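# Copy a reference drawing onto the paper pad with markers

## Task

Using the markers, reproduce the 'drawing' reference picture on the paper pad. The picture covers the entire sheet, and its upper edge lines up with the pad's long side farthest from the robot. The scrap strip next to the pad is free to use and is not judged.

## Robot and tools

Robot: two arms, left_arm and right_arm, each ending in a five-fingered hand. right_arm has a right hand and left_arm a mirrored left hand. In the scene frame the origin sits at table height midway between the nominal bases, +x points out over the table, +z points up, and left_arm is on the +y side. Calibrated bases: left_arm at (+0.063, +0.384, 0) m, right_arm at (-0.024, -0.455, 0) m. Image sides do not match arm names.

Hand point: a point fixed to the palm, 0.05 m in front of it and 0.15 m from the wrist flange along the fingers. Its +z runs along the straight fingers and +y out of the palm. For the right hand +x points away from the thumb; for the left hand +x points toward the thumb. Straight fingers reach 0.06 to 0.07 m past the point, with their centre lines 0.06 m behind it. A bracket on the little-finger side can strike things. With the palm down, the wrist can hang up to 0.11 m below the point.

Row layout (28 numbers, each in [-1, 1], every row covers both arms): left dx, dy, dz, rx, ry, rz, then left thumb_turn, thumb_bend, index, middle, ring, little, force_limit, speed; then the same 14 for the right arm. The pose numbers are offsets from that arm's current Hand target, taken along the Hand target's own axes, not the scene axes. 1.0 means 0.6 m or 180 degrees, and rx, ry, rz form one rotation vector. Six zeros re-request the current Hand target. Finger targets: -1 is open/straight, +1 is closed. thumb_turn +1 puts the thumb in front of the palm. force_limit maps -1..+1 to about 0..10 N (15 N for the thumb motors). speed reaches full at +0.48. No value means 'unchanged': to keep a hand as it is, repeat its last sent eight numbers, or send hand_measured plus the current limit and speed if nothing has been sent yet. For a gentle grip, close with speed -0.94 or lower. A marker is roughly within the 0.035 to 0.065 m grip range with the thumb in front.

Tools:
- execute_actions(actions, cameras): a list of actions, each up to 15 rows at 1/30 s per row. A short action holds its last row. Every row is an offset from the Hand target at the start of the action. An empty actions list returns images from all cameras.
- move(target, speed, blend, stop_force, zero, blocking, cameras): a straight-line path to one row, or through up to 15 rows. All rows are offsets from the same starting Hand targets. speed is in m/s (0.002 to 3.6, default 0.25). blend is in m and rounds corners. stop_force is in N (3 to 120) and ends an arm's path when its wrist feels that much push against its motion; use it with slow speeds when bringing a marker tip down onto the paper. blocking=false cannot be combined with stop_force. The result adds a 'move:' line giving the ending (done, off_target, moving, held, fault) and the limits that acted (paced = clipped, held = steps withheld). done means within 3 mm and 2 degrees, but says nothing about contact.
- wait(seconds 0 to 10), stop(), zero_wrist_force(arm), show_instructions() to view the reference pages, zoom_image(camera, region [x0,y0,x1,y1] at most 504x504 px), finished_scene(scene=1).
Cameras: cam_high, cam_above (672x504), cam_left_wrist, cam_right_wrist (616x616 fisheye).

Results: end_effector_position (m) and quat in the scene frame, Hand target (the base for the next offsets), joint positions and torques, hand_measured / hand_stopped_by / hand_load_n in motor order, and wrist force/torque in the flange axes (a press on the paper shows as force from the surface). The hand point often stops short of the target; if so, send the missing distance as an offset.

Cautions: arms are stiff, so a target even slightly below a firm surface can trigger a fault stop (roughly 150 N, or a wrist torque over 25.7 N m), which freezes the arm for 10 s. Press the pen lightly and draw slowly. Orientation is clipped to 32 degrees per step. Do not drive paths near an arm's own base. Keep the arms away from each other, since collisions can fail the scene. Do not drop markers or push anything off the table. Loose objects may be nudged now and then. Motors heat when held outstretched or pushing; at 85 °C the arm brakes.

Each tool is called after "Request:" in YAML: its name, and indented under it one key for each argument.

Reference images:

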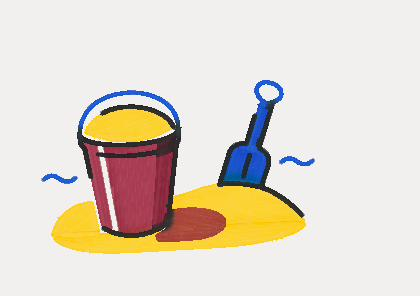

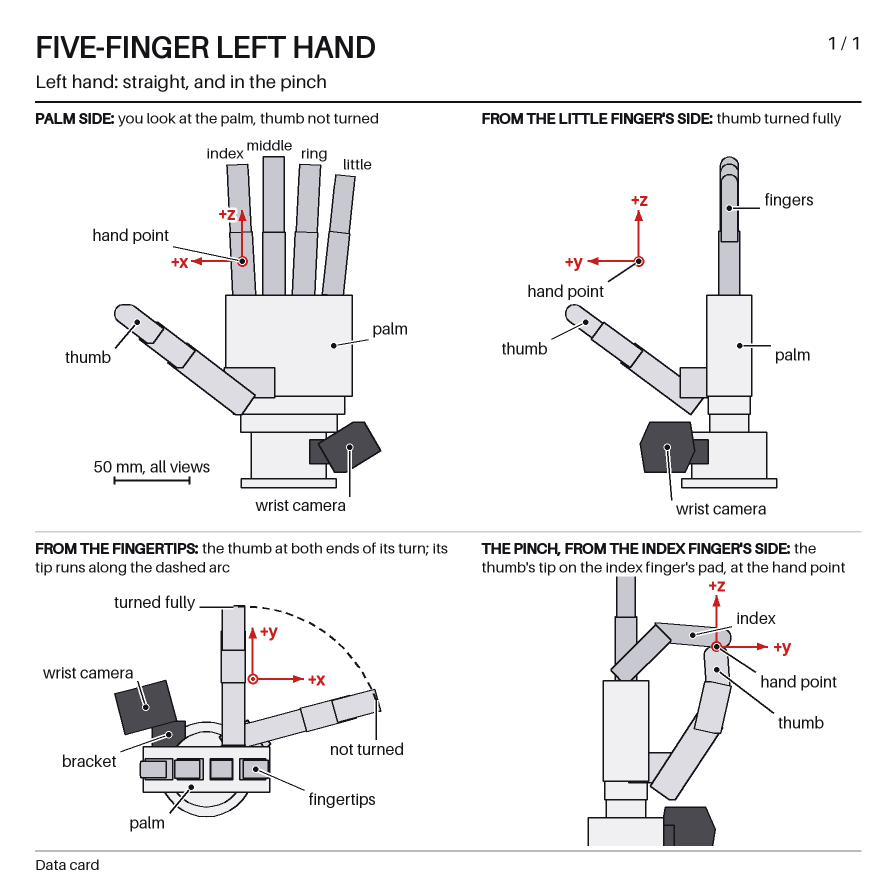

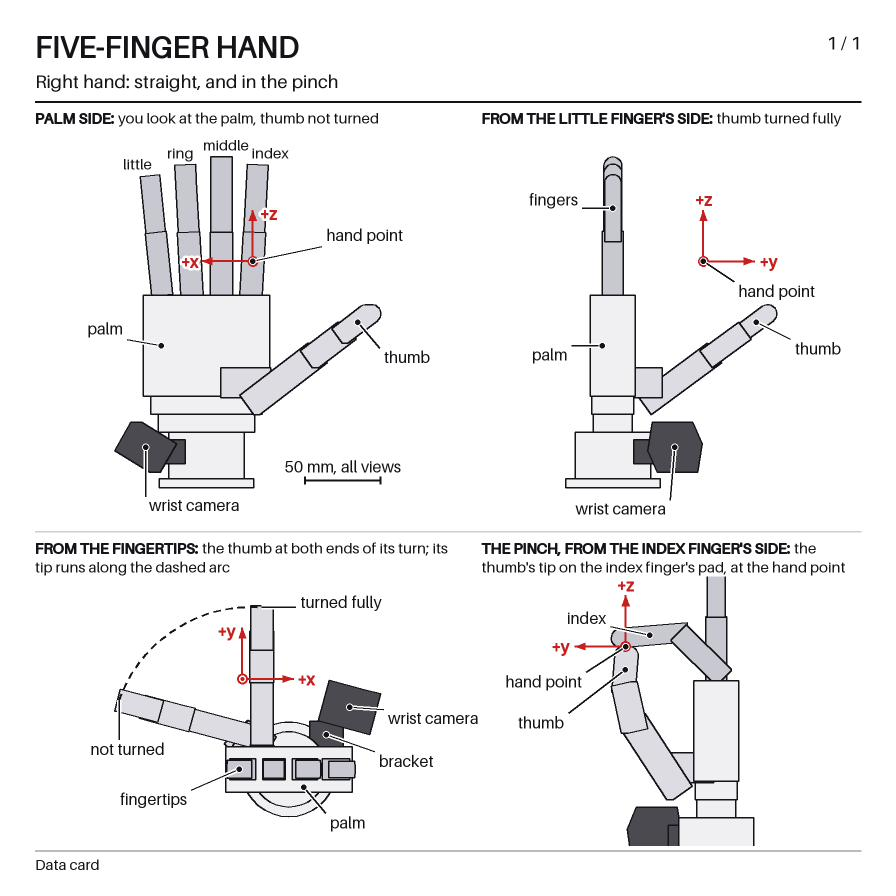

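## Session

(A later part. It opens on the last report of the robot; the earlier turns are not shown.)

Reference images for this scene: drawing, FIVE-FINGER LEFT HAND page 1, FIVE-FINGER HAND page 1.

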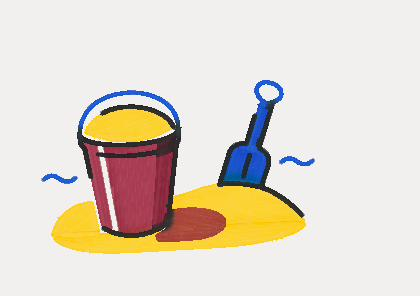

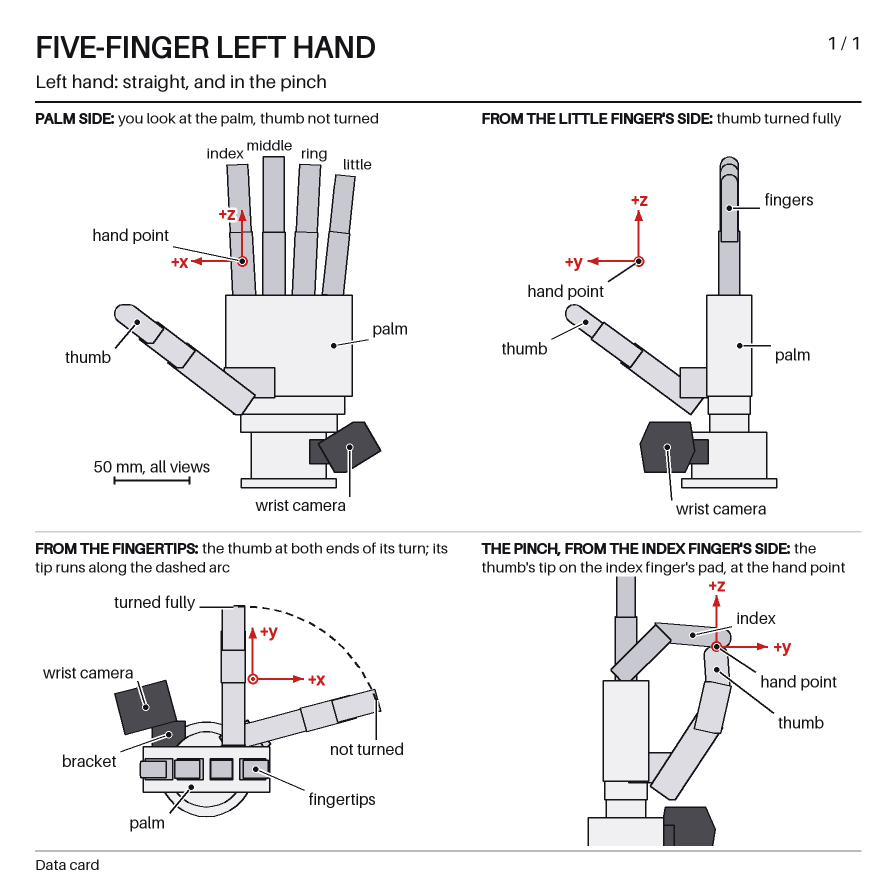

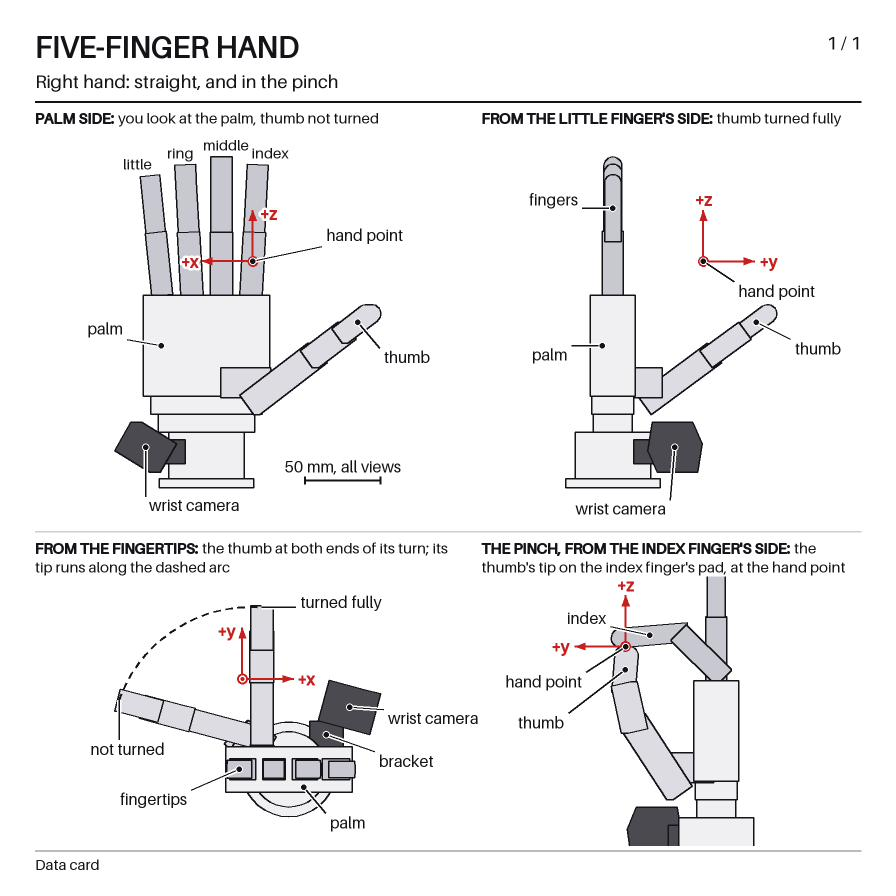

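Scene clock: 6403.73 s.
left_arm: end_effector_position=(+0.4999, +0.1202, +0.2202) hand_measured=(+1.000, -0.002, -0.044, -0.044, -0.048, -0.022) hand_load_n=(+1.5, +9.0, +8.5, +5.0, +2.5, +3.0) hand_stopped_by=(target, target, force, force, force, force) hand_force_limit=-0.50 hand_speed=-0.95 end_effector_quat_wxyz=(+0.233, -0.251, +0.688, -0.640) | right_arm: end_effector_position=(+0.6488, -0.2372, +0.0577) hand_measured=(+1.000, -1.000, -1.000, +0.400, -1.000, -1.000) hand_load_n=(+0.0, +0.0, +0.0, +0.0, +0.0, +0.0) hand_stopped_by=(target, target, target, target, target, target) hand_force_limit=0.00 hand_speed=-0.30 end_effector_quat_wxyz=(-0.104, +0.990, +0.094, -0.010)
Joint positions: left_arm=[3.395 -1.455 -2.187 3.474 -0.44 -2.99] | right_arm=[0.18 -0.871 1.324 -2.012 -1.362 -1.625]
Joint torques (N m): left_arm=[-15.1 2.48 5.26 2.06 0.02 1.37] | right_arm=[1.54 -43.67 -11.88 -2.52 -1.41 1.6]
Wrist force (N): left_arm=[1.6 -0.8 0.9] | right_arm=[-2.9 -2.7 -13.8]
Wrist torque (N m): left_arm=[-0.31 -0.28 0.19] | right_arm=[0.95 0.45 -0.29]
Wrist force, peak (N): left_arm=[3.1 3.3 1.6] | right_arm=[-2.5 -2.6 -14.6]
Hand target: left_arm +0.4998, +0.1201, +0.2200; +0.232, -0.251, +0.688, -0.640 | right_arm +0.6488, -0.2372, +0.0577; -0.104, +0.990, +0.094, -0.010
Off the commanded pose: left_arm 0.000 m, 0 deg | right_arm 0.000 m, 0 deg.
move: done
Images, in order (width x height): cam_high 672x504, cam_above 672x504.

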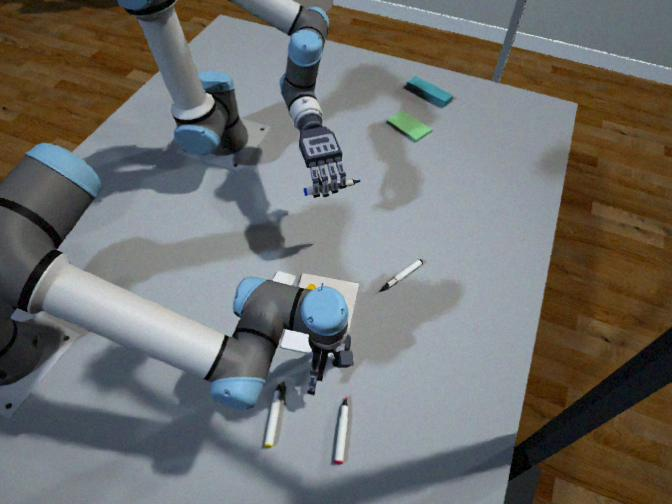

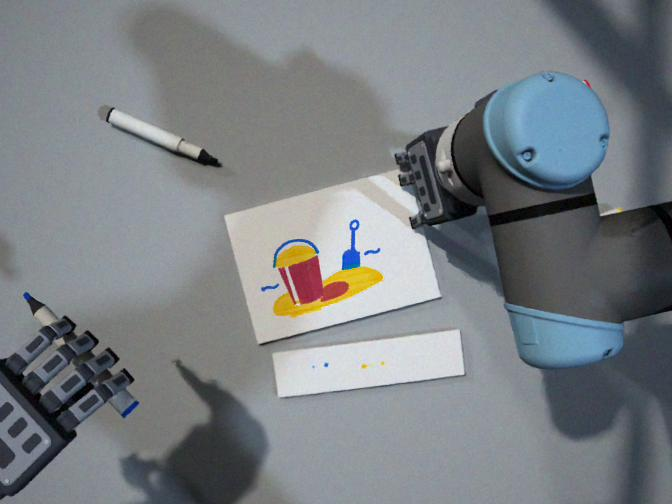

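Request:
move:
  target: [-0.0155,0.2893,-0.0755,0,0,0.0222,1,0,0.35,0.35,0.33,0.33,-0.5,-0.95,0,0,0,0,0,0,1,-1,-1,0.4,-1,-1,0,-0.3]
  speed: 0.12
  cameras: ["cam_high","cam_above","cam_left_wrist"]

Request:
zoom_image:
  camera: "cam_high"
  region: [270, 120, 390, 230]

Scene clock: 6425.43 s.
left_arm: end_effector_position=(+0.4697, +0.1701, +0.0502) hand_measured=(+1.000, -0.002, -0.044, -0.044, -0.048, -0.022) hand_load_n=(+1.5, +9.0, +8.5, +5.0, +2.0, +3.0) hand_stopped_by=(target, target, force, force, force, force) hand_force_limit=-0.50 hand_speed=-0.95 end_effector_quat_wxyz=(+0.255, -0.227, +0.696, -0.632) | right_arm: end_effector_position=(+0.6488, -0.2372, +0.0577) hand_measured=(+1.000, -1.000, -1.000, +0.400, -1.000, -1.000) hand_load_n=(+0.0, +0.0, +0.0, +0.0, +0.5, +0.0) hand_stopped_by=(target, target, target, target, target, target) hand_force_limit=0.00 hand_speed=-0.30 end_effector_quat_wxyz=(-0.104, +0.990, +0.094, -0.010)
Joint positions: left_arm=[3.613 -1.795 -2.463 3.934 -0.227 -2.758] | right_arm=[0.18 -0.871 1.324 -2.012 -1.362 -1.625]
Joint torques (N m): left_arm=[-14.03 14.41 19.09 -0.83 -0.2 1.34] | right_arm=[0.78 -43.27 -12.48 -2.68 -1.43 1.76]
Wrist force (N): left_arm=[1.0 -0.7 0.5] | right_arm=[-2.9 -2.7 -13.9]
Wrist torque (N m): left_arm=[-0.25 -0.22 0.24] | right_arm=[0.96 0.45 -0.30]
Wrist force, peak (N): left_arm=[1.6 -2.4 1.2] | right_arm=[-2.8 -2.7 -14.4]
Hand target: left_arm +0.4697, +0.1701, +0.0501; +0.255, -0.227, +0.696, -0.632 | right_arm +0.6488, -0.2372, +0.0577; -0.104, +0.990, +0.094, -0.010
Off the commanded pose: left_arm 0.000 m, 0 deg | right_arm 0.000 m, 0 deg.
move: done
camera_calibration:
cam_left_wrist: T_world_to_cam=[[-0.179214, -0.235685, 0.955162, 0.0706095], [-0.972501, -0.104347, -0.208214, 0.483848], [0.148741, -0.966211, -0.210503, 0.218616], [0, 0, 0, 1]] pos_world=[0.450679, 0.278359, 0.0793197]
Images, in order (width x height): cam_high 672x504, cam_above 672x504, cam_left_wrist 616x616.

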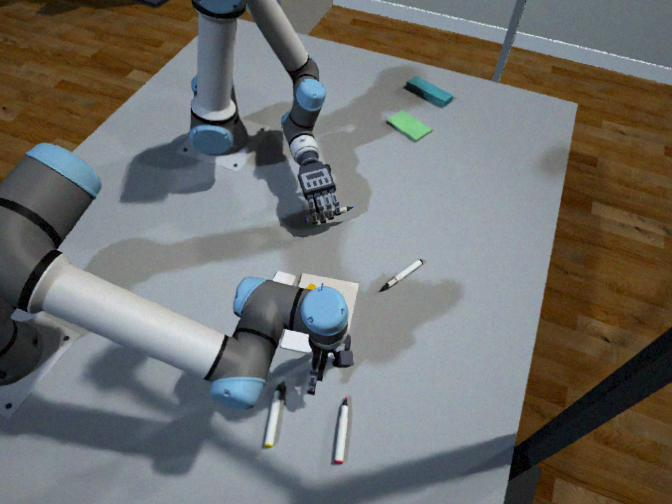

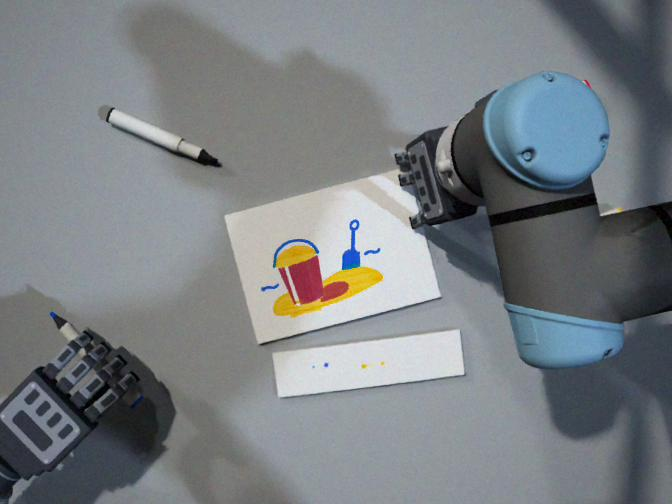

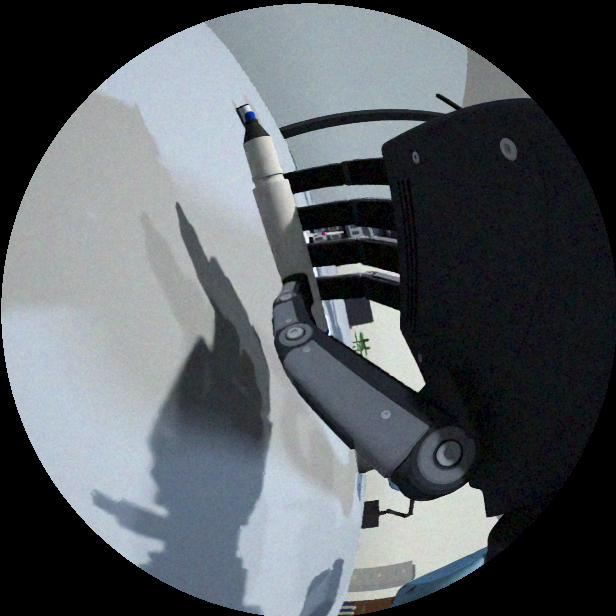

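Scaled by 4.200.

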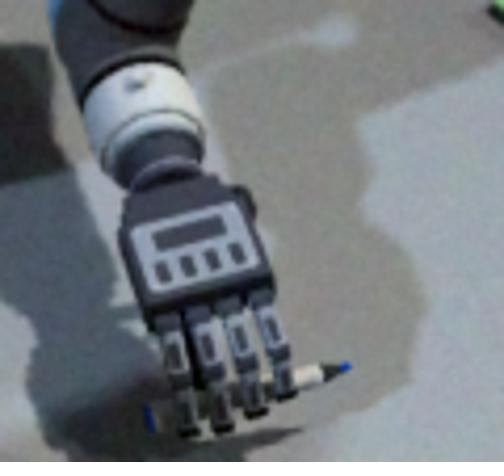

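Request:
move:
  target:
    - [0.0034,0.0498,0.0036,0,0,0,1,0,0.35,0.35,0.33,0.33,-0.5,-0.95,0,0,0,0,0,0,1,-1,-1,0.4,-1,-1,0,-0.3]
    - [0.0054,0.0796,0.0057,0,0,0,1,0,0.35,0.35,0.33,0.33,-0.5,-0.95,0,0,0,0,0,0,1,-1,-1,0.4,-1,-1,0,-0.3]
  speed: [0.03,0.01]
  stop_force: 3
  cameras: ["cam_left_wrist","cam_high"]

Request:
zoom_image:
  camera: "cam_high"
  region: [270, 120, 390, 230]

Request:
zoom_image:
  camera: "cam_left_wrist"
  region: [170, 80, 420, 360]

Scene clock: 6443.67 s.
left_arm: end_effector_position=(+0.4697, +0.1701, +0.0091) hand_measured=(+1.000, -0.002, -0.044, -0.044, -0.048, -0.022) hand_load_n=(+1.0, +8.5, +9.0, +5.5, +3.0, +1.5) hand_stopped_by=(target, target, force, force, force, force) hand_force_limit=-0.50 hand_speed=-0.95 end_effector_quat_wxyz=(+0.255, -0.227, +0.696, -0.632) | right_arm: end_effector_position=(+0.6488, -0.2372, +0.0577) hand_measured=(+1.000, -1.000, -1.000, +0.400, -1.000, -1.000) hand_load_n=(+0.0, +0.0, +0.0, +0.0, +0.0, +0.0) hand_stopped_by=(target, target, target, target, target, target) hand_force_limit=0.00 hand_speed=-0.30 end_effector_quat_wxyz=(-0.104, +0.990, +0.094, -0.010)
Joint positions: left_arm=[3.613 -1.94 -2.479 4.095 -0.227 -2.757] | right_arm=[0.18 -0.871 1.324 -2.012 -1.362 -1.625]
Joint torques (N m): left_arm=[-4.72 34.91 3.83 -1.12 1.07 0.67] | right_arm=[0.56 -43.89 -13.69 -2.72 -1.48 1.64]
Wrist force (N): left_arm=[1.4 -0.8 0.7] | right_arm=[-2.6 -2.6 -14.1]
Wrist torque (N m): left_arm=[-0.22 -0.26 0.21] | right_arm=[0.99 0.41 -0.28]
Wrist force, peak (N): left_arm=[0.1 -7.2 1.4] | right_arm=[-2.6 -2.7 -14.4]
Hand target: left_arm +0.4697, +0.1701, +0.0091; +0.255, -0.227, +0.696, -0.632 (not the last commanded pose) | right_arm +0.6488, -0.2372, +0.0577; -0.104, +0.990, +0.094, -0.010
Off the commanded pose: left_arm 0.007 m, 0 deg | right_arm 0.000 m, 0 deg.
move: contact (left_arm); path passed 1 of 2 targets
camera_calibration:
cam_left_wrist: T_world_to_cam=[[-0.179367, -0.23576, 0.955115, 0.109935], [-0.972504, -0.104098, -0.208328, 0.475215], [0.148541, -0.96622, -0.210606, 0.209964], [0, 0, 0, 1]] pos_world=[0.450679, 0.278258, 0.0382197]
Images, in order (width x height): cam_high 672x504, cam_left_wrist 616x616.

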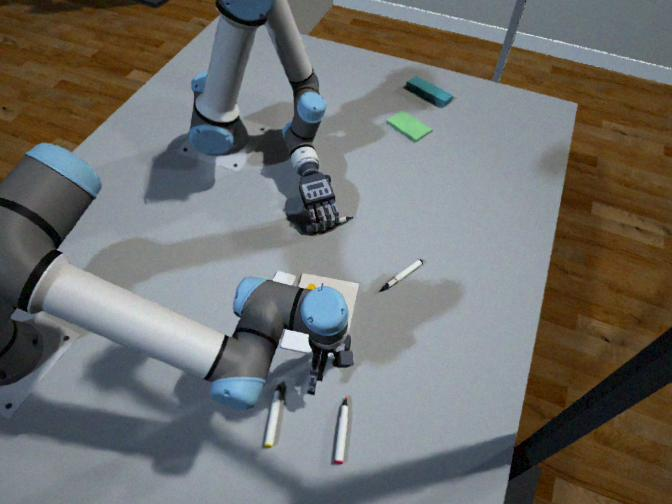

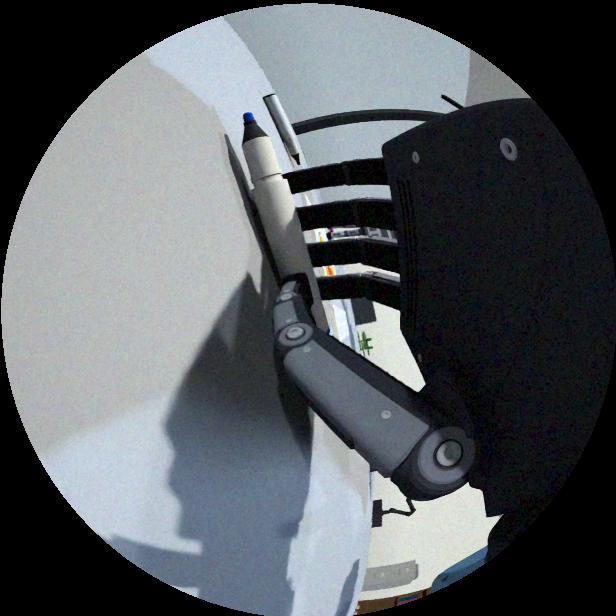

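Scaled by 4.200.

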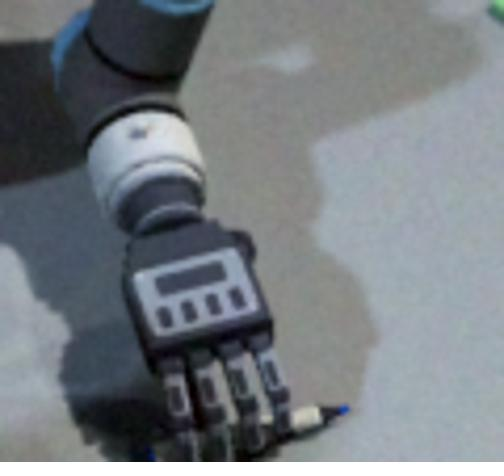

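Scaled by 1.800 from the camera's 616x616 image, which has a finer 880x880 frame.

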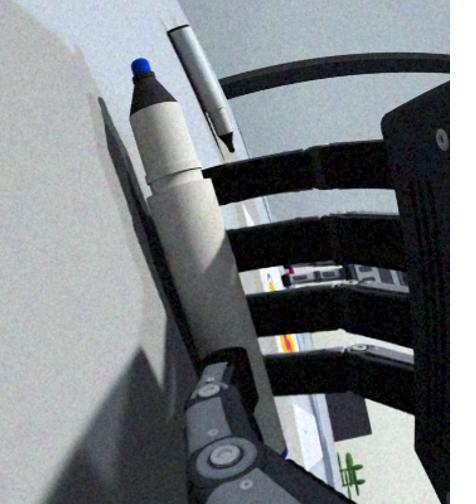

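Request:
move:
  target: [-0.0003,-0.005,-0.0004,0,0,-0.0167,1,0,0.35,0.35,0.33,0.33,-0.5,-0.95,0,0,0,0,0,0,1,-1,-1,0.4,-1,-1,0,-0.3]
  speed: 0.03

Request:
move:
  target: [0.0004,0.0133,0.0009,0,0,0,1,0,0.35,0.35,0.33,0.33,-0.5,-0.95,0,0,0,0,0,0,1,-1,-1,0.4,-1,-1,0,-0.3]
  speed: 0.008
  stop_force: 3
  cameras: ["cam_left_wrist"]

Request:
zoom_image:
  camera: "cam_left_wrist"
  region: [170, 80, 420, 360]

Scene clock: 6462.37 s.
left_arm: end_effector_position=(+0.4697, +0.1701, +0.0121) hand_measured=(+1.000, -0.002, -0.044, -0.044, -0.048, -0.022) hand_load_n=(+0.5, +8.5, +8.5, +5.5, +2.5, +1.5) hand_stopped_by=(target, target, force, force, force, force) hand_force_limit=-0.50 hand_speed=-0.95 end_effector_quat_wxyz=(+0.238, -0.245, +0.690, -0.638) end_effector_velocity=(+0.001, +0.001, +0.000) end_effector_angular_velocity=(+0.004, -0.005, +0.000) | right_arm: end_effector_position=(+0.6488, -0.2372, +0.0577) hand_measured=(+1.000, -1.000, -1.000, +0.400, -1.000, -1.000) hand_load_n=(+0.0, +0.0, +0.5, +0.0, +0.5, +0.0) hand_stopped_by=(target, target, target, target, target, target) hand_force_limit=0.00 hand_speed=-0.30 end_effector_quat_wxyz=(-0.104, +0.990, +0.094, -0.010)
Joint positions: left_arm=[3.617 -1.938 -2.47 4.08 -0.224 -2.805] | right_arm=[0.18 -0.871 1.324 -2.012 -1.362 -1.625]
Joint velocities: left_arm=[0 0 0 0.002 -0.001 0.005] | right_arm=[within noise]
Joint torques (N m): left_arm=[10.83 33.85 8.36 0.99 1.54 1.3] | right_arm=[1.49 -44.1 -13.53 -2.76 -1.51 1.52]
Wrist force (N): left_arm=[1.6 -0.8 0.8] | right_arm=[-2.7 -2.6 -14.1]
Wrist torque (N m): left_arm=[-0.25 -0.31 0.26] | right_arm=[0.98 0.43 -0.28]
Wrist force, peak (N): left_arm=[1.6 -0.8 0.9] | right_arm=[-2.7 -2.6 -14.5]
Hand target: left_arm +0.4697, +0.1701, +0.0121; +0.238, -0.245, +0.690, -0.638 | right_arm +0.6488, -0.2372, +0.0577; -0.104, +0.990, +0.094, -0.010
Off the commanded pose: left_arm 0.000 m, 0 deg | right_arm 0.000 m, 0 deg.
move: done

Scene clock: 6463.47 s.
left_arm: end_effector_position=(+0.4697, +0.1701, +0.0096) hand_measured=(+1.000, -0.002, -0.044, -0.044, -0.048, -0.022) hand_load_n=(+1.0, +9.0, +8.5, +5.5, +2.5, +2.0) hand_stopped_by=(target, target, force, force, force, force) hand_force_limit=-0.50 hand_speed=-0.95 end_effector_quat_wxyz=(+0.238, -0.245, +0.690, -0.638) | right_arm: end_effector_position=(+0.6488, -0.2372, +0.0577) hand_measured=(+1.000, -1.000, -1.000, +0.400, -1.000, -1.000) hand_load_n=(+0.0, +0.0, +0.0, +0.0, +0.5, +0.0) hand_stopped_by=(target, target, target, target, target, target) hand_force_limit=0.00 hand_speed=-0.30 end_effector_quat_wxyz=(-0.104, +0.990, +0.094, -0.010)
Joint positions: left_arm=[3.617 -1.947 -2.471 4.089 -0.224 -2.804] | right_arm=[0.18 -0.871 1.324 -2.012 -1.362 -1.625]
Joint torques (N m): left_arm=[8.05 33.25 10.78 -2.46 0.48 0.84] | right_arm=[0.65 -44.44 -11.96 -2.77 -1.58 1.69]
Wrist force (N): left_arm=[0.9 -3.5 0.1] | right_arm=[-2.5 -2.4 -14.1]
Wrist torque (N m): left_arm=[-0.24 -0.28 0.28] | right_arm=[1.02 0.40 -0.26]
Wrist force, peak (N): left_arm=[1.1 -13.5 -2.5] | right_arm=[-2.9 -2.5 -14.5]
Hand target: left_arm +0.4697, +0.1701, +0.0096; +0.238, -0.245, +0.690, -0.638 (not the last commanded pose) | right_arm +0.6488, -0.2372, +0.0577; -0.104, +0.990, +0.094, -0.010
Off the commanded pose: left_arm 0.006 m, 0 deg | right_arm 0.000 m, 0 deg.
move: contact (left_arm)
camera_calibration:
cam_left_wrist: T_world_to_cam=[[-0.140048, -0.204106, 0.968879, 0.0854074], [-0.979579, -0.114009, -0.165612, 0.479963], [0.144263, -0.972287, -0.183971, 0.21293], [0, 0, 0, 1]] pos_world=[0.451405, 0.279181, 0.0359111]
Images, in order (width x height): cam_left_wrist 616x616.

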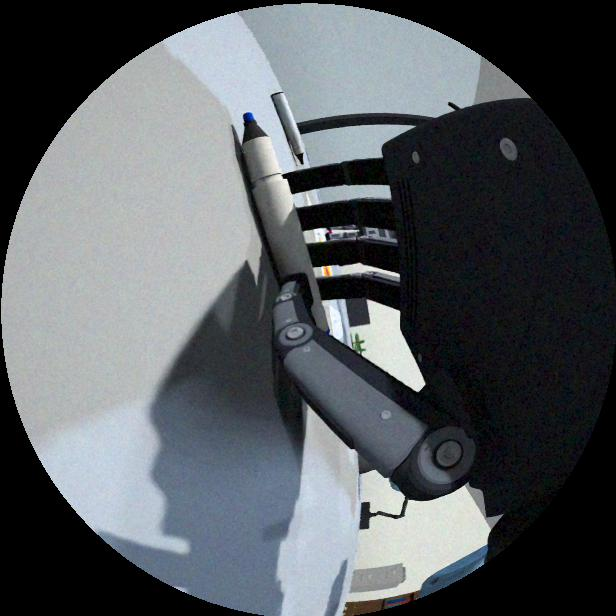

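Scaled by 1.800 from the camera's 616x616 image, which has a finer 880x880 frame.

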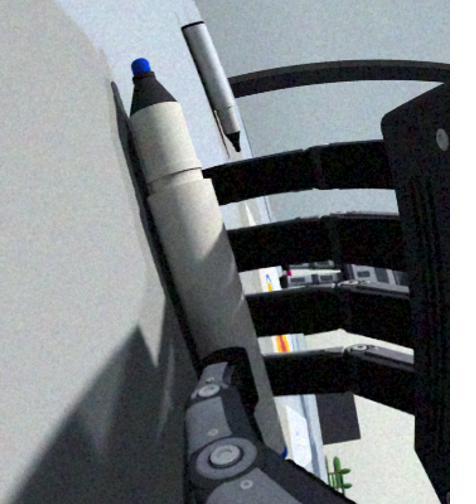

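Request:
execute_actions:
  actions:
    - [[0,0,0,0,0,0,1,0,-0.4,-0.4,-0.4,-0.4,0,-0.8,0,0,0,0,0,0,1,-1,-1,0.4,-1,-1,0,-0.3]]
    - [[0,0,0,0,0,0,1,0,-0.4,-0.4,-0.4,-0.4,0,-0.8,0,0,0,0,0,0,1,-1,-1,0.4,-1,-1,0,-0.3]]
    - [[0,0,0,0,0,0,1,0,-0.4,-0.4,-0.4,-0.4,0,-0.8,0,0,0,0,0,0,1,-1,-1,0.4,-1,-1,0,-0.3]]
    - [[0,0,0,0,0,0,1,0,-0.4,-0.4,-0.4,-0.4,0,-0.8,0,0,0,0,0,0,1,-1,-1,0.4,-1,-1,0,-0.3]]
  cameras: ["cam_left_wrist"]

Request:
zoom_image:
  camera: "cam_left_wrist"
  region: [170, 80, 420, 360]

Scene clock: 6490.70 s.
left_arm: end_effector_position=(+0.4697, +0.1701, +0.0096) hand_measured=(+1.000, +0.000, -0.400, -0.400, -0.400, -0.400) hand_load_n=(+0.0, +0.0, -0.5, +0.0, +0.0, +0.0) hand_stopped_by=(target, target, target, target, target, target) hand_force_limit=0.00 hand_speed=-0.80 end_effector_quat_wxyz=(+0.238, -0.245, +0.690, -0.638) | right_arm: end_effector_position=(+0.6488, -0.2372, +0.0577) hand_measured=(+1.000, -1.000, -1.000, +0.400, -1.000, -1.000) hand_load_n=(+0.0, +0.0, +0.0, +0.0, +0.0, +0.0) hand_stopped_by=(target, target, target, target, target, target) hand_force_limit=0.00 hand_speed=-0.30 end_effector_quat_wxyz=(-0.104, +0.990, +0.094, -0.010)
Joint positions: left_arm=[3.617 -1.947 -2.471 4.089 -0.224 -2.804] | right_arm=[0.18 -0.871 1.324 -2.012 -1.362 -1.625]
Joint torques (N m): left_arm=[8.9 34.05 14.96 -2.02 0.52 0.58] | right_arm=[0.84 -44.02 -12.76 -2.91 -1.53 1.59]
Wrist force (N): left_arm=[1.5 -0.5 0.9] | right_arm=[-2.6 -2.7 -14.2]
Wrist torque (N m): left_arm=[-0.20 -0.28 0.22] | right_arm=[0.97 0.41 -0.27]
Wrist force, peak (N): left_arm=[1.3 -3.7 0.3] | right_arm=[-2.9 -2.7 -14.5]
Hand target: left_arm +0.4697, +0.1701, +0.0096; +0.238, -0.245, +0.690, -0.638 | right_arm +0.6488, -0.2372, +0.0577; -0.104, +0.990, +0.094, -0.010
Off the commanded pose: left_arm 0.000 m, 0 deg | right_arm 0.000 m, 0 deg.
Step readings (end_effector_position of left_arm | right_arm):
0: (+0.4697, +0.1701, +0.0096) | (+0.6488, -0.2372, +0.0577)
1: (+0.4697, +0.1701, +0.0096) | (+0.6488, -0.2372, +0.0577)
2: (+0.4697, +0.1701, +0.0096) | (+0.6488, -0.2372, +0.0577)
4: (+0.4697, +0.1701, +0.0096) | (+0.6488, -0.2372, +0.0577)
8: (+0.4697, +0.1701, +0.0096) | (+0.6488, -0.2372, +0.0577)
15: (+0.4697, +0.1701, +0.0096) | (+0.6488, -0.2372, +0.0577)
16: (+0.4697, +0.1701, +0.0096) | (+0.6488, -0.2372, +0.0577)
17: (+0.4697, +0.1701, +0.0096) | (+0.6488, -0.2372, +0.0577)
19: (+0.4697, +0.1701, +0.0096) | (+0.6488, -0.2372, +0.0577)
23: (+0.4697, +0.1701, +0.0096) | (+0.6488, -0.2372, +0.0577)
30: (+0.4697, +0.1701, +0.0096) | (+0.6488, -0.2372, +0.0577)
31: (+0.4697, +0.1701, +0.0096) | (+0.6488, -0.2372, +0.0577)
32: (+0.4697, +0.1701, +0.0096) | (+0.6488, -0.2372, +0.0577)
34: (+0.4697, +0.1701, +0.0096) | (+0.6488, -0.2372, +0.0577)
38: (+0.4697, +0.1701, +0.0096) | (+0.6488, -0.2372, +0.0577)
45: (+0.4697, +0.1701, +0.0096) | (+0.6488, -0.2372, +0.0577)
46: (+0.4697, +0.1701, +0.0096) | (+0.6488, -0.2372, +0.0577)
47: (+0.4697, +0.1701, +0.0096) | (+0.6488, -0.2372, +0.0577)
49: (+0.4697, +0.1701, +0.0096) | (+0.6488, -0.2372, +0.0577)
53: (+0.4697, +0.1701, +0.0096) | (+0.6488, -0.2372, +0.0577)
60: (+0.4697, +0.1701, +0.0096) | (+0.6488, -0.2372, +0.0577)
camera_calibration:
cam_left_wrist: T_world_to_cam=[[-0.140128, -0.204224, 0.968843, 0.0854778], [-0.979554, -0.114066, -0.165721, 0.479972], [0.144357, -0.972256, -0.184065, 0.212882], [0, 0, 0, 1]] pos_world=[0.451405, 0.279181, 0.0359111]
Images, in order (width x height): cam_left_wrist 616x616.

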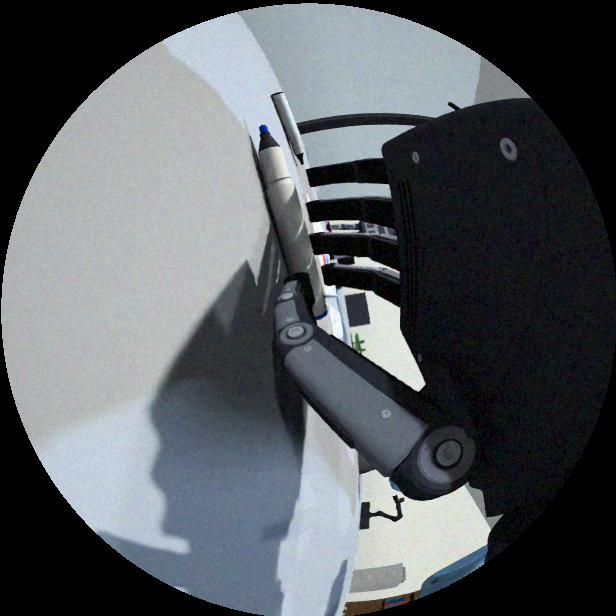

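Scaled by 1.800 from the camera's 616x616 image, which has a finer 880x880 frame.

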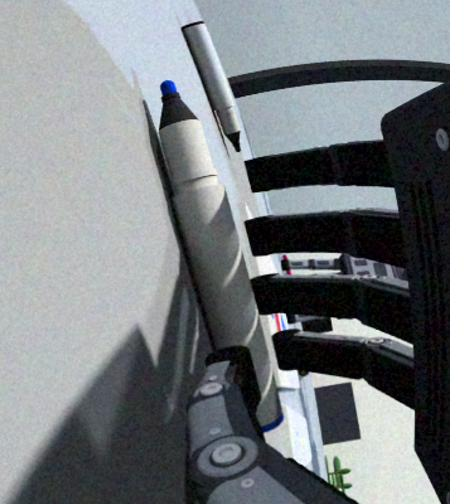

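Request:
move:
  target:
    - [-0.0003,-0.0166,-0.0012,0,0,0,1,0,-0.4,-0.4,-0.4,-0.4,0,-0.8,0,0,0,0,0,0,1,-1,-1,0.4,-1,-1,0,-0.3]
    - [-0.0037,-0.2326,-0.0168,0,0,0,1,0,-0.4,-0.4,-0.4,-0.4,0,-0.8,0,0,0,0,0,0,1,-1,-1,0.4,-1,-1,0,-0.3]
    - [-0.2858,-0.2898,0.3627,0,-0.1108,-0.0128,1,0,-0.4,-0.4,-0.4,-0.4,0,-0.8,0,0,0,0,0,0,1,-1,-1,0.4,-1,-1,0,-0.3]
  speed: [0.04,0.15,0.2]
  blend: [0.002,0.03,0]
  cameras: ["cam_high","cam_above","cam_left_wrist"]

Request:
zoom_image:
  camera: "cam_left_wrist"
  region: [50, 100, 350, 400]

Request:
zoom_image:
  camera: "cam_above"
  region: [50, 60, 260, 270]

Scene clock: 6549.07 s.
left_arm: end_effector_position=(+0.7464, +0.1023, +0.1701) hand_measured=(+1.000, +0.000, -0.400, -0.400, -0.400, -0.400) hand_load_n=(+0.0, +0.0, +0.0, +0.0, +0.0, +0.0) hand_stopped_by=(target, target, target, target, target, target) hand_force_limit=0.00 hand_speed=-0.80 end_effector_quat_wxyz=(+0.341, -0.365, +0.633, -0.591) | right_arm: end_effector_position=(+0.6488, -0.2372, +0.0577) hand_measured=(+1.000, -1.000, -1.000, +0.400, -1.000, -1.000) hand_load_n=(+0.0, +0.0, +0.0, +0.0, +0.5, +0.0) hand_stopped_by=(target, target, target, target, target, target) hand_force_limit=0.00 hand_speed=-0.30 end_effector_quat_wxyz=(-0.104, +0.990, +0.094, -0.010)
Joint positions: left_arm=[3.133 -1.963 -1.739 3.622 -1.046 -3.101] | right_arm=[0.18 -0.871 1.324 -2.012 -1.362 -1.625]
Joint torques (N m): left_arm=[13.15 36.68 24.71 2.7 -1.36 1.38] | right_arm=[0.93 -43.83 -12.77 -3.08 -1.54 1.64]
Wrist force (N): left_arm=[1.2 -0.6 1.1] | right_arm=[-2.6 -2.5 -14.0]
Wrist torque (N m): left_arm=[-0.21 -0.23 0.18] | right_arm=[0.99 0.41 -0.27]
Wrist force, peak (N): left_arm=[1.4 -0.8 2.7] | right_arm=[-2.6 -2.5 -14.6]
Hand target: left_arm +0.7466, +0.1024, +0.1702; +0.341, -0.365, +0.633, -0.591 | right_arm +0.6488, -0.2372, +0.0577; -0.104, +0.990, +0.094, -0.010
Off the commanded pose: left_arm 0.000 m, 0 deg | right_arm 0.000 m, 0 deg.
move: done
camera_calibration:
cam_left_wrist: T_world_to_cam=[[-0.0563462, -0.225139, 0.972696, -0.10621], [-0.882076, -0.445178, -0.154137, 0.729028], [0.467725, -0.866677, -0.173506, -0.117406], [0, 0, 0, 1]] pos_world=[0.691987, 0.198882, 0.19531]
Images, in order (width x height): cam_high 672x504, cam_above 672x504, cam_left_wrist 616x616.

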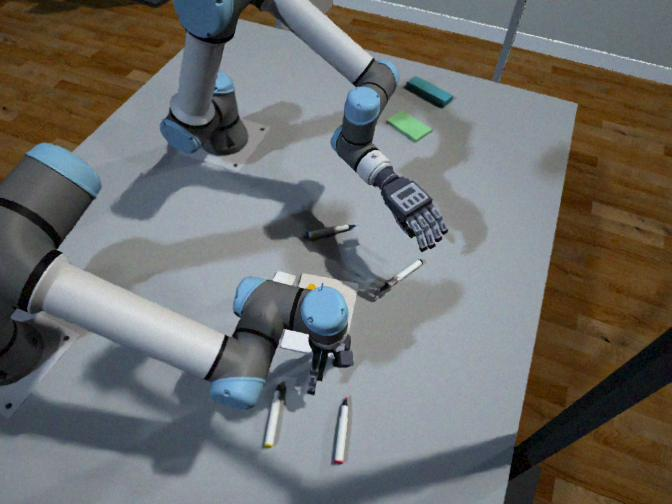

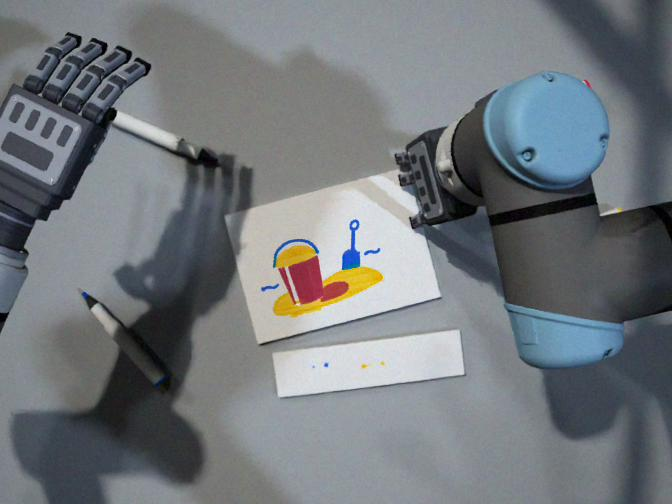

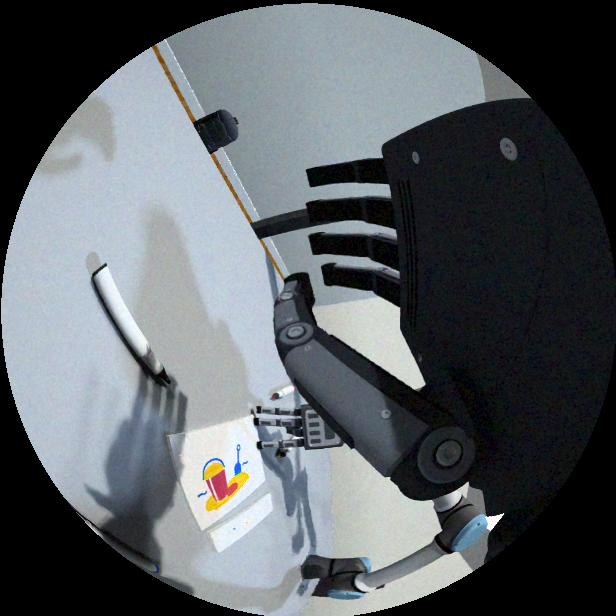

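Scaled by 1.680 from the camera's 616x616 image, which has a finer 880x880 frame.

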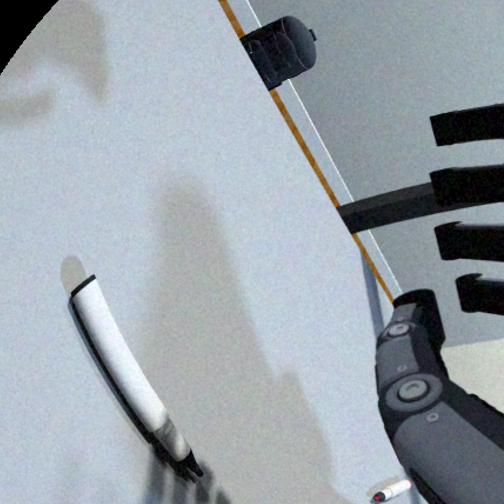

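Scaled by 2.400.

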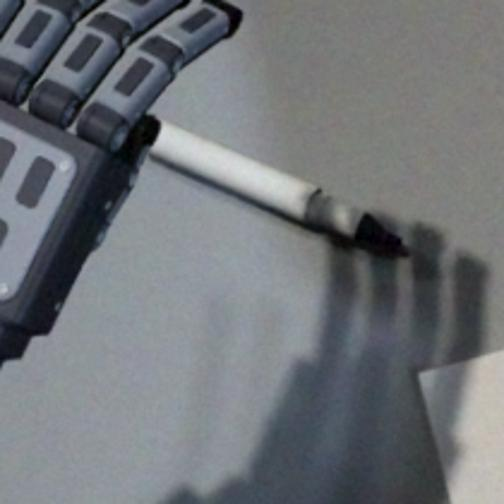

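Request:
move:
  target: [-0.0055,0.1847,-0.0082,0,-0.0083,0,1,0,-0.4,-0.4,-0.4,-0.4,0,-0.8,0,0,0,0,0,0,1,-1,-1,0.4,-1,-1,0,-0.3]
  speed: 0.1
  stop_force: 6
  cameras: ["cam_high","cam_above","cam_left_wrist"]

Request:
zoom_image:
  camera: "cam_left_wrist"
  region: [120, 150, 420, 450]

Request:
zoom_image:
  camera: "cam_above"
  region: [50, 60, 260, 270]

Scene clock: 6598.27 s.
left_arm: end_effector_position=(+0.7374, +0.1116, +0.0600) hand_measured=(+1.000, +0.000, -0.400, -0.400, -0.400, -0.400) hand_load_n=(+0.0, +0.0, +0.0, -0.5, +0.0, +0.0) hand_stopped_by=(target, target, target, target, target, target) hand_force_limit=0.00 hand_speed=-0.80 end_effector_quat_wxyz=(+0.349, -0.373, +0.629, -0.586) | right_arm: end_effector_position=(+0.6488, -0.2372, +0.0577) hand_measured=(+1.000, -1.000, -1.000, +0.400, -1.000, -1.000) hand_load_n=(-0.5, +0.0, +0.0, +0.0, +0.0, -0.5) hand_stopped_by=(target, target, target, target, target, target) hand_force_limit=0.00 hand_speed=-0.30 end_effector_quat_wxyz=(-0.104, +0.990, +0.094, -0.010)
Joint positions: left_arm=[3.142 -2.108 -1.87 3.899 -1.064 -3.101] | right_arm=[0.18 -0.871 1.324 -2.012 -1.362 -1.625]
Joint torques (N m): left_arm=[-12.8 50.55 25.38 2.98 1.57 -1.08] | right_arm=[-0.34 -43.35 -13.89 -3.14 -1.49 1.6]
Wrist force (N): left_arm=[1.3 -0.8 1.0] | right_arm=[-2.7 -2.7 -14.0]
Wrist torque (N m): left_arm=[-0.23 -0.25 0.16] | right_arm=[0.96 0.42 -0.28]
Wrist force, peak (N): left_arm=[1.5 -2.2 1.2] | right_arm=[-2.9 -2.6 -14.5]
Hand target: left_arm +0.7374, +0.1116, +0.0600; +0.349, -0.373, +0.629, -0.586 | right_arm +0.6488, -0.2372, +0.0577; -0.104, +0.990, +0.094, -0.010
Off the commanded pose: left_arm 0.000 m, 0 deg | right_arm 0.000 m, 0 deg.
move: done
camera_calibration:
cam_left_wrist: T_world_to_cam=[[-0.0513393, -0.228132, 0.972276, -0.000762884], [-0.869865, -0.468055, -0.155755, 0.701864], [0.490611, -0.853745, -0.174414, -0.142478], [0, 0, 0, 1]] pos_world=[0.680389, 0.206697, 0.0852101]
Images, in order (width x height): cam_high 672x504, cam_above 672x504, cam_left_wrist 616x616.

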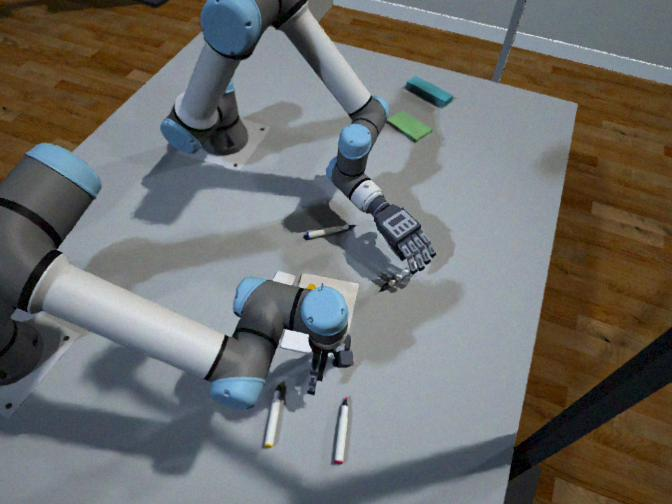

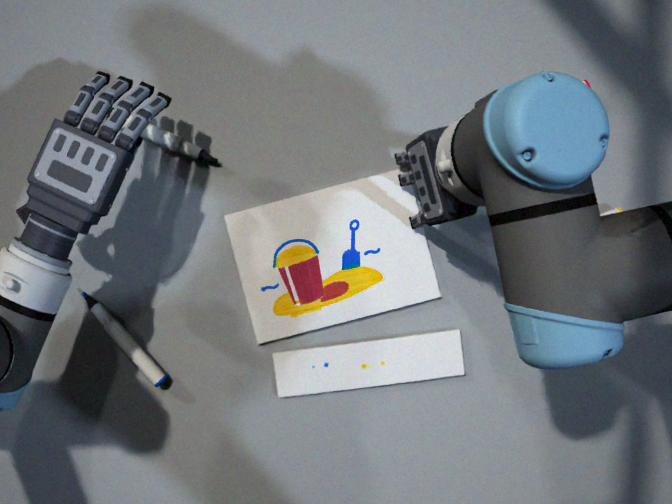

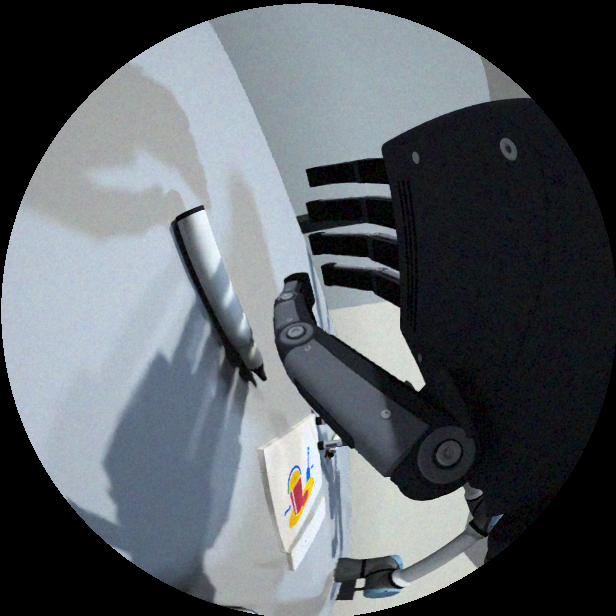

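Scaled by 1.680 from the camera's 616x616 image, which has a finer 880x880 frame.

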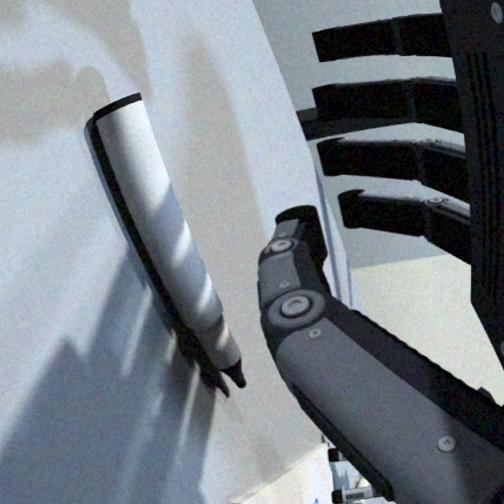

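Scaled by 2.400.

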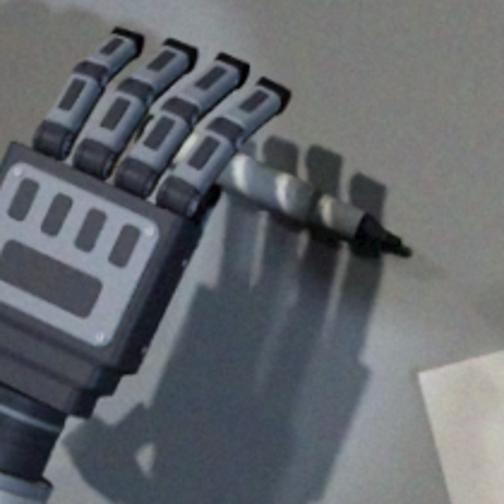

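Request:
move:
  target:
    - [0.0001,0.0499,0.0035,0,0,0,1,0,-0.4,-0.4,-0.4,-0.4,0,-0.8,0,0,0,0,0,0,1,-1,-1,0.4,-1,-1,0,-0.3]
    - [0.0002,0.0873,0.0061,0,0,0,1,0,-0.4,-0.4,-0.4,-0.4,0,-0.8,0,0,0,0,0,0,1,-1,-1,0.4,-1,-1,0,-0.3]
  speed: [0.06,0.015]
  stop_force: 3
  cameras: ["cam_above","cam_left_wrist"]

Request:
zoom_image:
  camera: "cam_left_wrist"
  region: [170, 150, 420, 430]

Request:
zoom_image:
  camera: "cam_above"
  region: [50, 60, 260, 270]

Scene clock: 6649.80 s.
left_arm: end_effector_position=(+0.7374, +0.1115, +0.0075) hand_measured=(+1.000, +0.000, -0.400, -0.400, -0.400, -0.400) hand_load_n=(+0.0, +0.5, +0.0, +0.0, +0.0, +0.0) hand_stopped_by=(target, target, target, target, target, target) hand_force_limit=0.00 hand_speed=-0.80 end_effector_quat_wxyz=(+0.349, -0.373, +0.629, -0.586) | right_arm: end_effector_position=(+0.6488, -0.2372, +0.0577) hand_measured=(+1.000, -1.000, -1.000, +0.400, -1.000, -1.000) hand_load_n=(+0.0, +0.0, +0.0, +0.0, +0.0, +0.0) hand_stopped_by=(target, target, target, target, target, target) hand_force_limit=0.00 hand_speed=-0.30 end_effector_quat_wxyz=(-0.104, +0.990, +0.094, -0.010)
Joint positions: left_arm=[3.142 -2.209 -1.886 4.016 -1.064 -3.101] | right_arm=[0.18 -0.871 1.324 -2.012 -1.362 -1.625]
Joint torques (N m): left_arm=[-12.06 53.16 7.22 -0.49 -1.22 -1.06] | right_arm=[0 -43.52 -12.85 -3.32 -1.3 1.57]
Wrist force (N): left_arm=[1.4 -0.5 1.0] | right_arm=[-2.7 -2.5 -14.2]
Wrist torque (N m): left_arm=[-0.19 -0.27 0.14] | right_arm=[1.02 0.43 -0.27]
Wrist force, peak (N): left_arm=[1.7 -0.8 1.5] | right_arm=[-3.0 -2.4 -14.4]
Hand target: left_arm +0.7374, +0.1116, +0.0075; +0.349, -0.373, +0.629, -0.586 | right_arm +0.6488, -0.2372, +0.0577; -0.104, +0.990, +0.094, -0.010
Off the commanded pose: left_arm 0.000 m, 0 deg | right_arm 0.000 m, 0 deg.
move: done
camera_calibration:
cam_left_wrist: T_world_to_cam=[[-0.0513505, -0.228111, 0.97228, 0.050262], [-0.869888, -0.468015, -0.155746, 0.693648], [0.490569, -0.853772, -0.174398, -0.151687], [0, 0, 0, 1]] pos_world=[0.680389, 0.206597, 0.0327101]
Images, in order (width x height): cam_above 672x504, cam_left_wrist 616x616.

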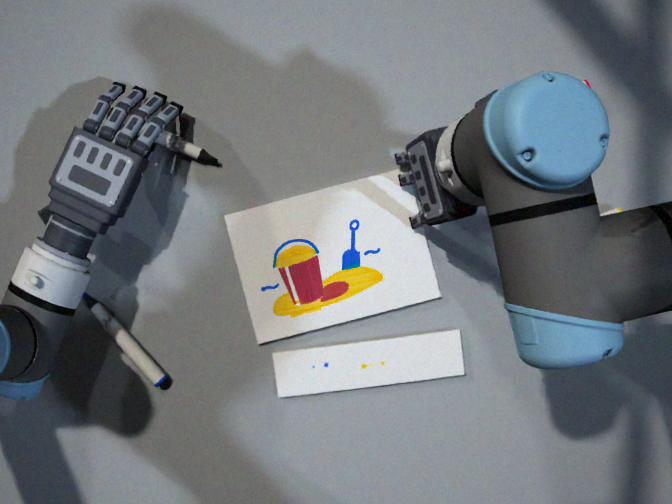

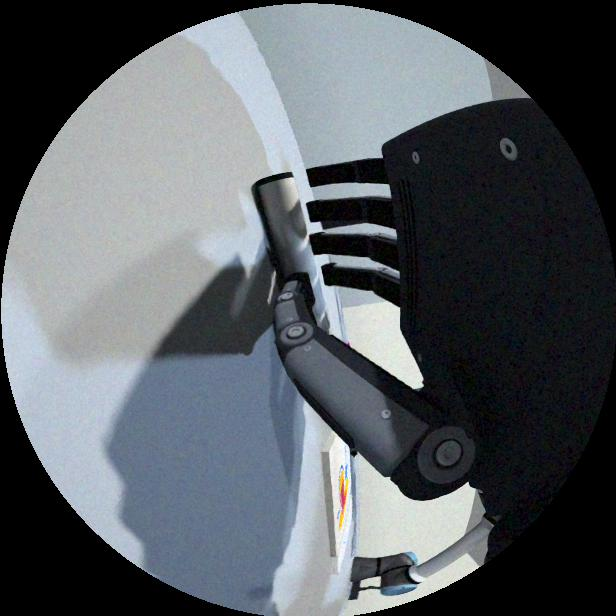

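Scaled by 1.800 from the camera's 616x616 image, which has a finer 880x880 frame.

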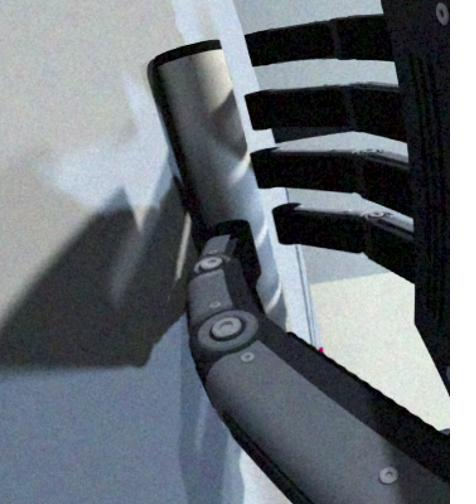

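Scaled by 2.400.

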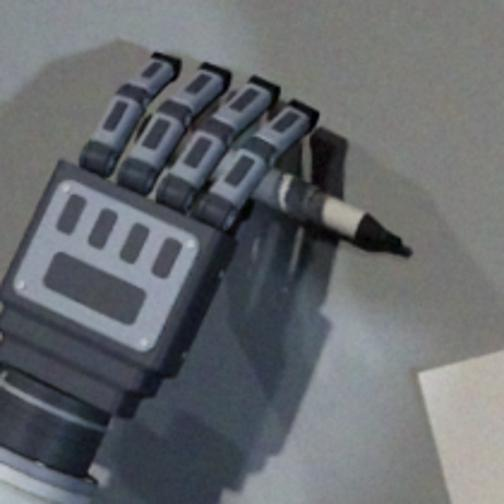

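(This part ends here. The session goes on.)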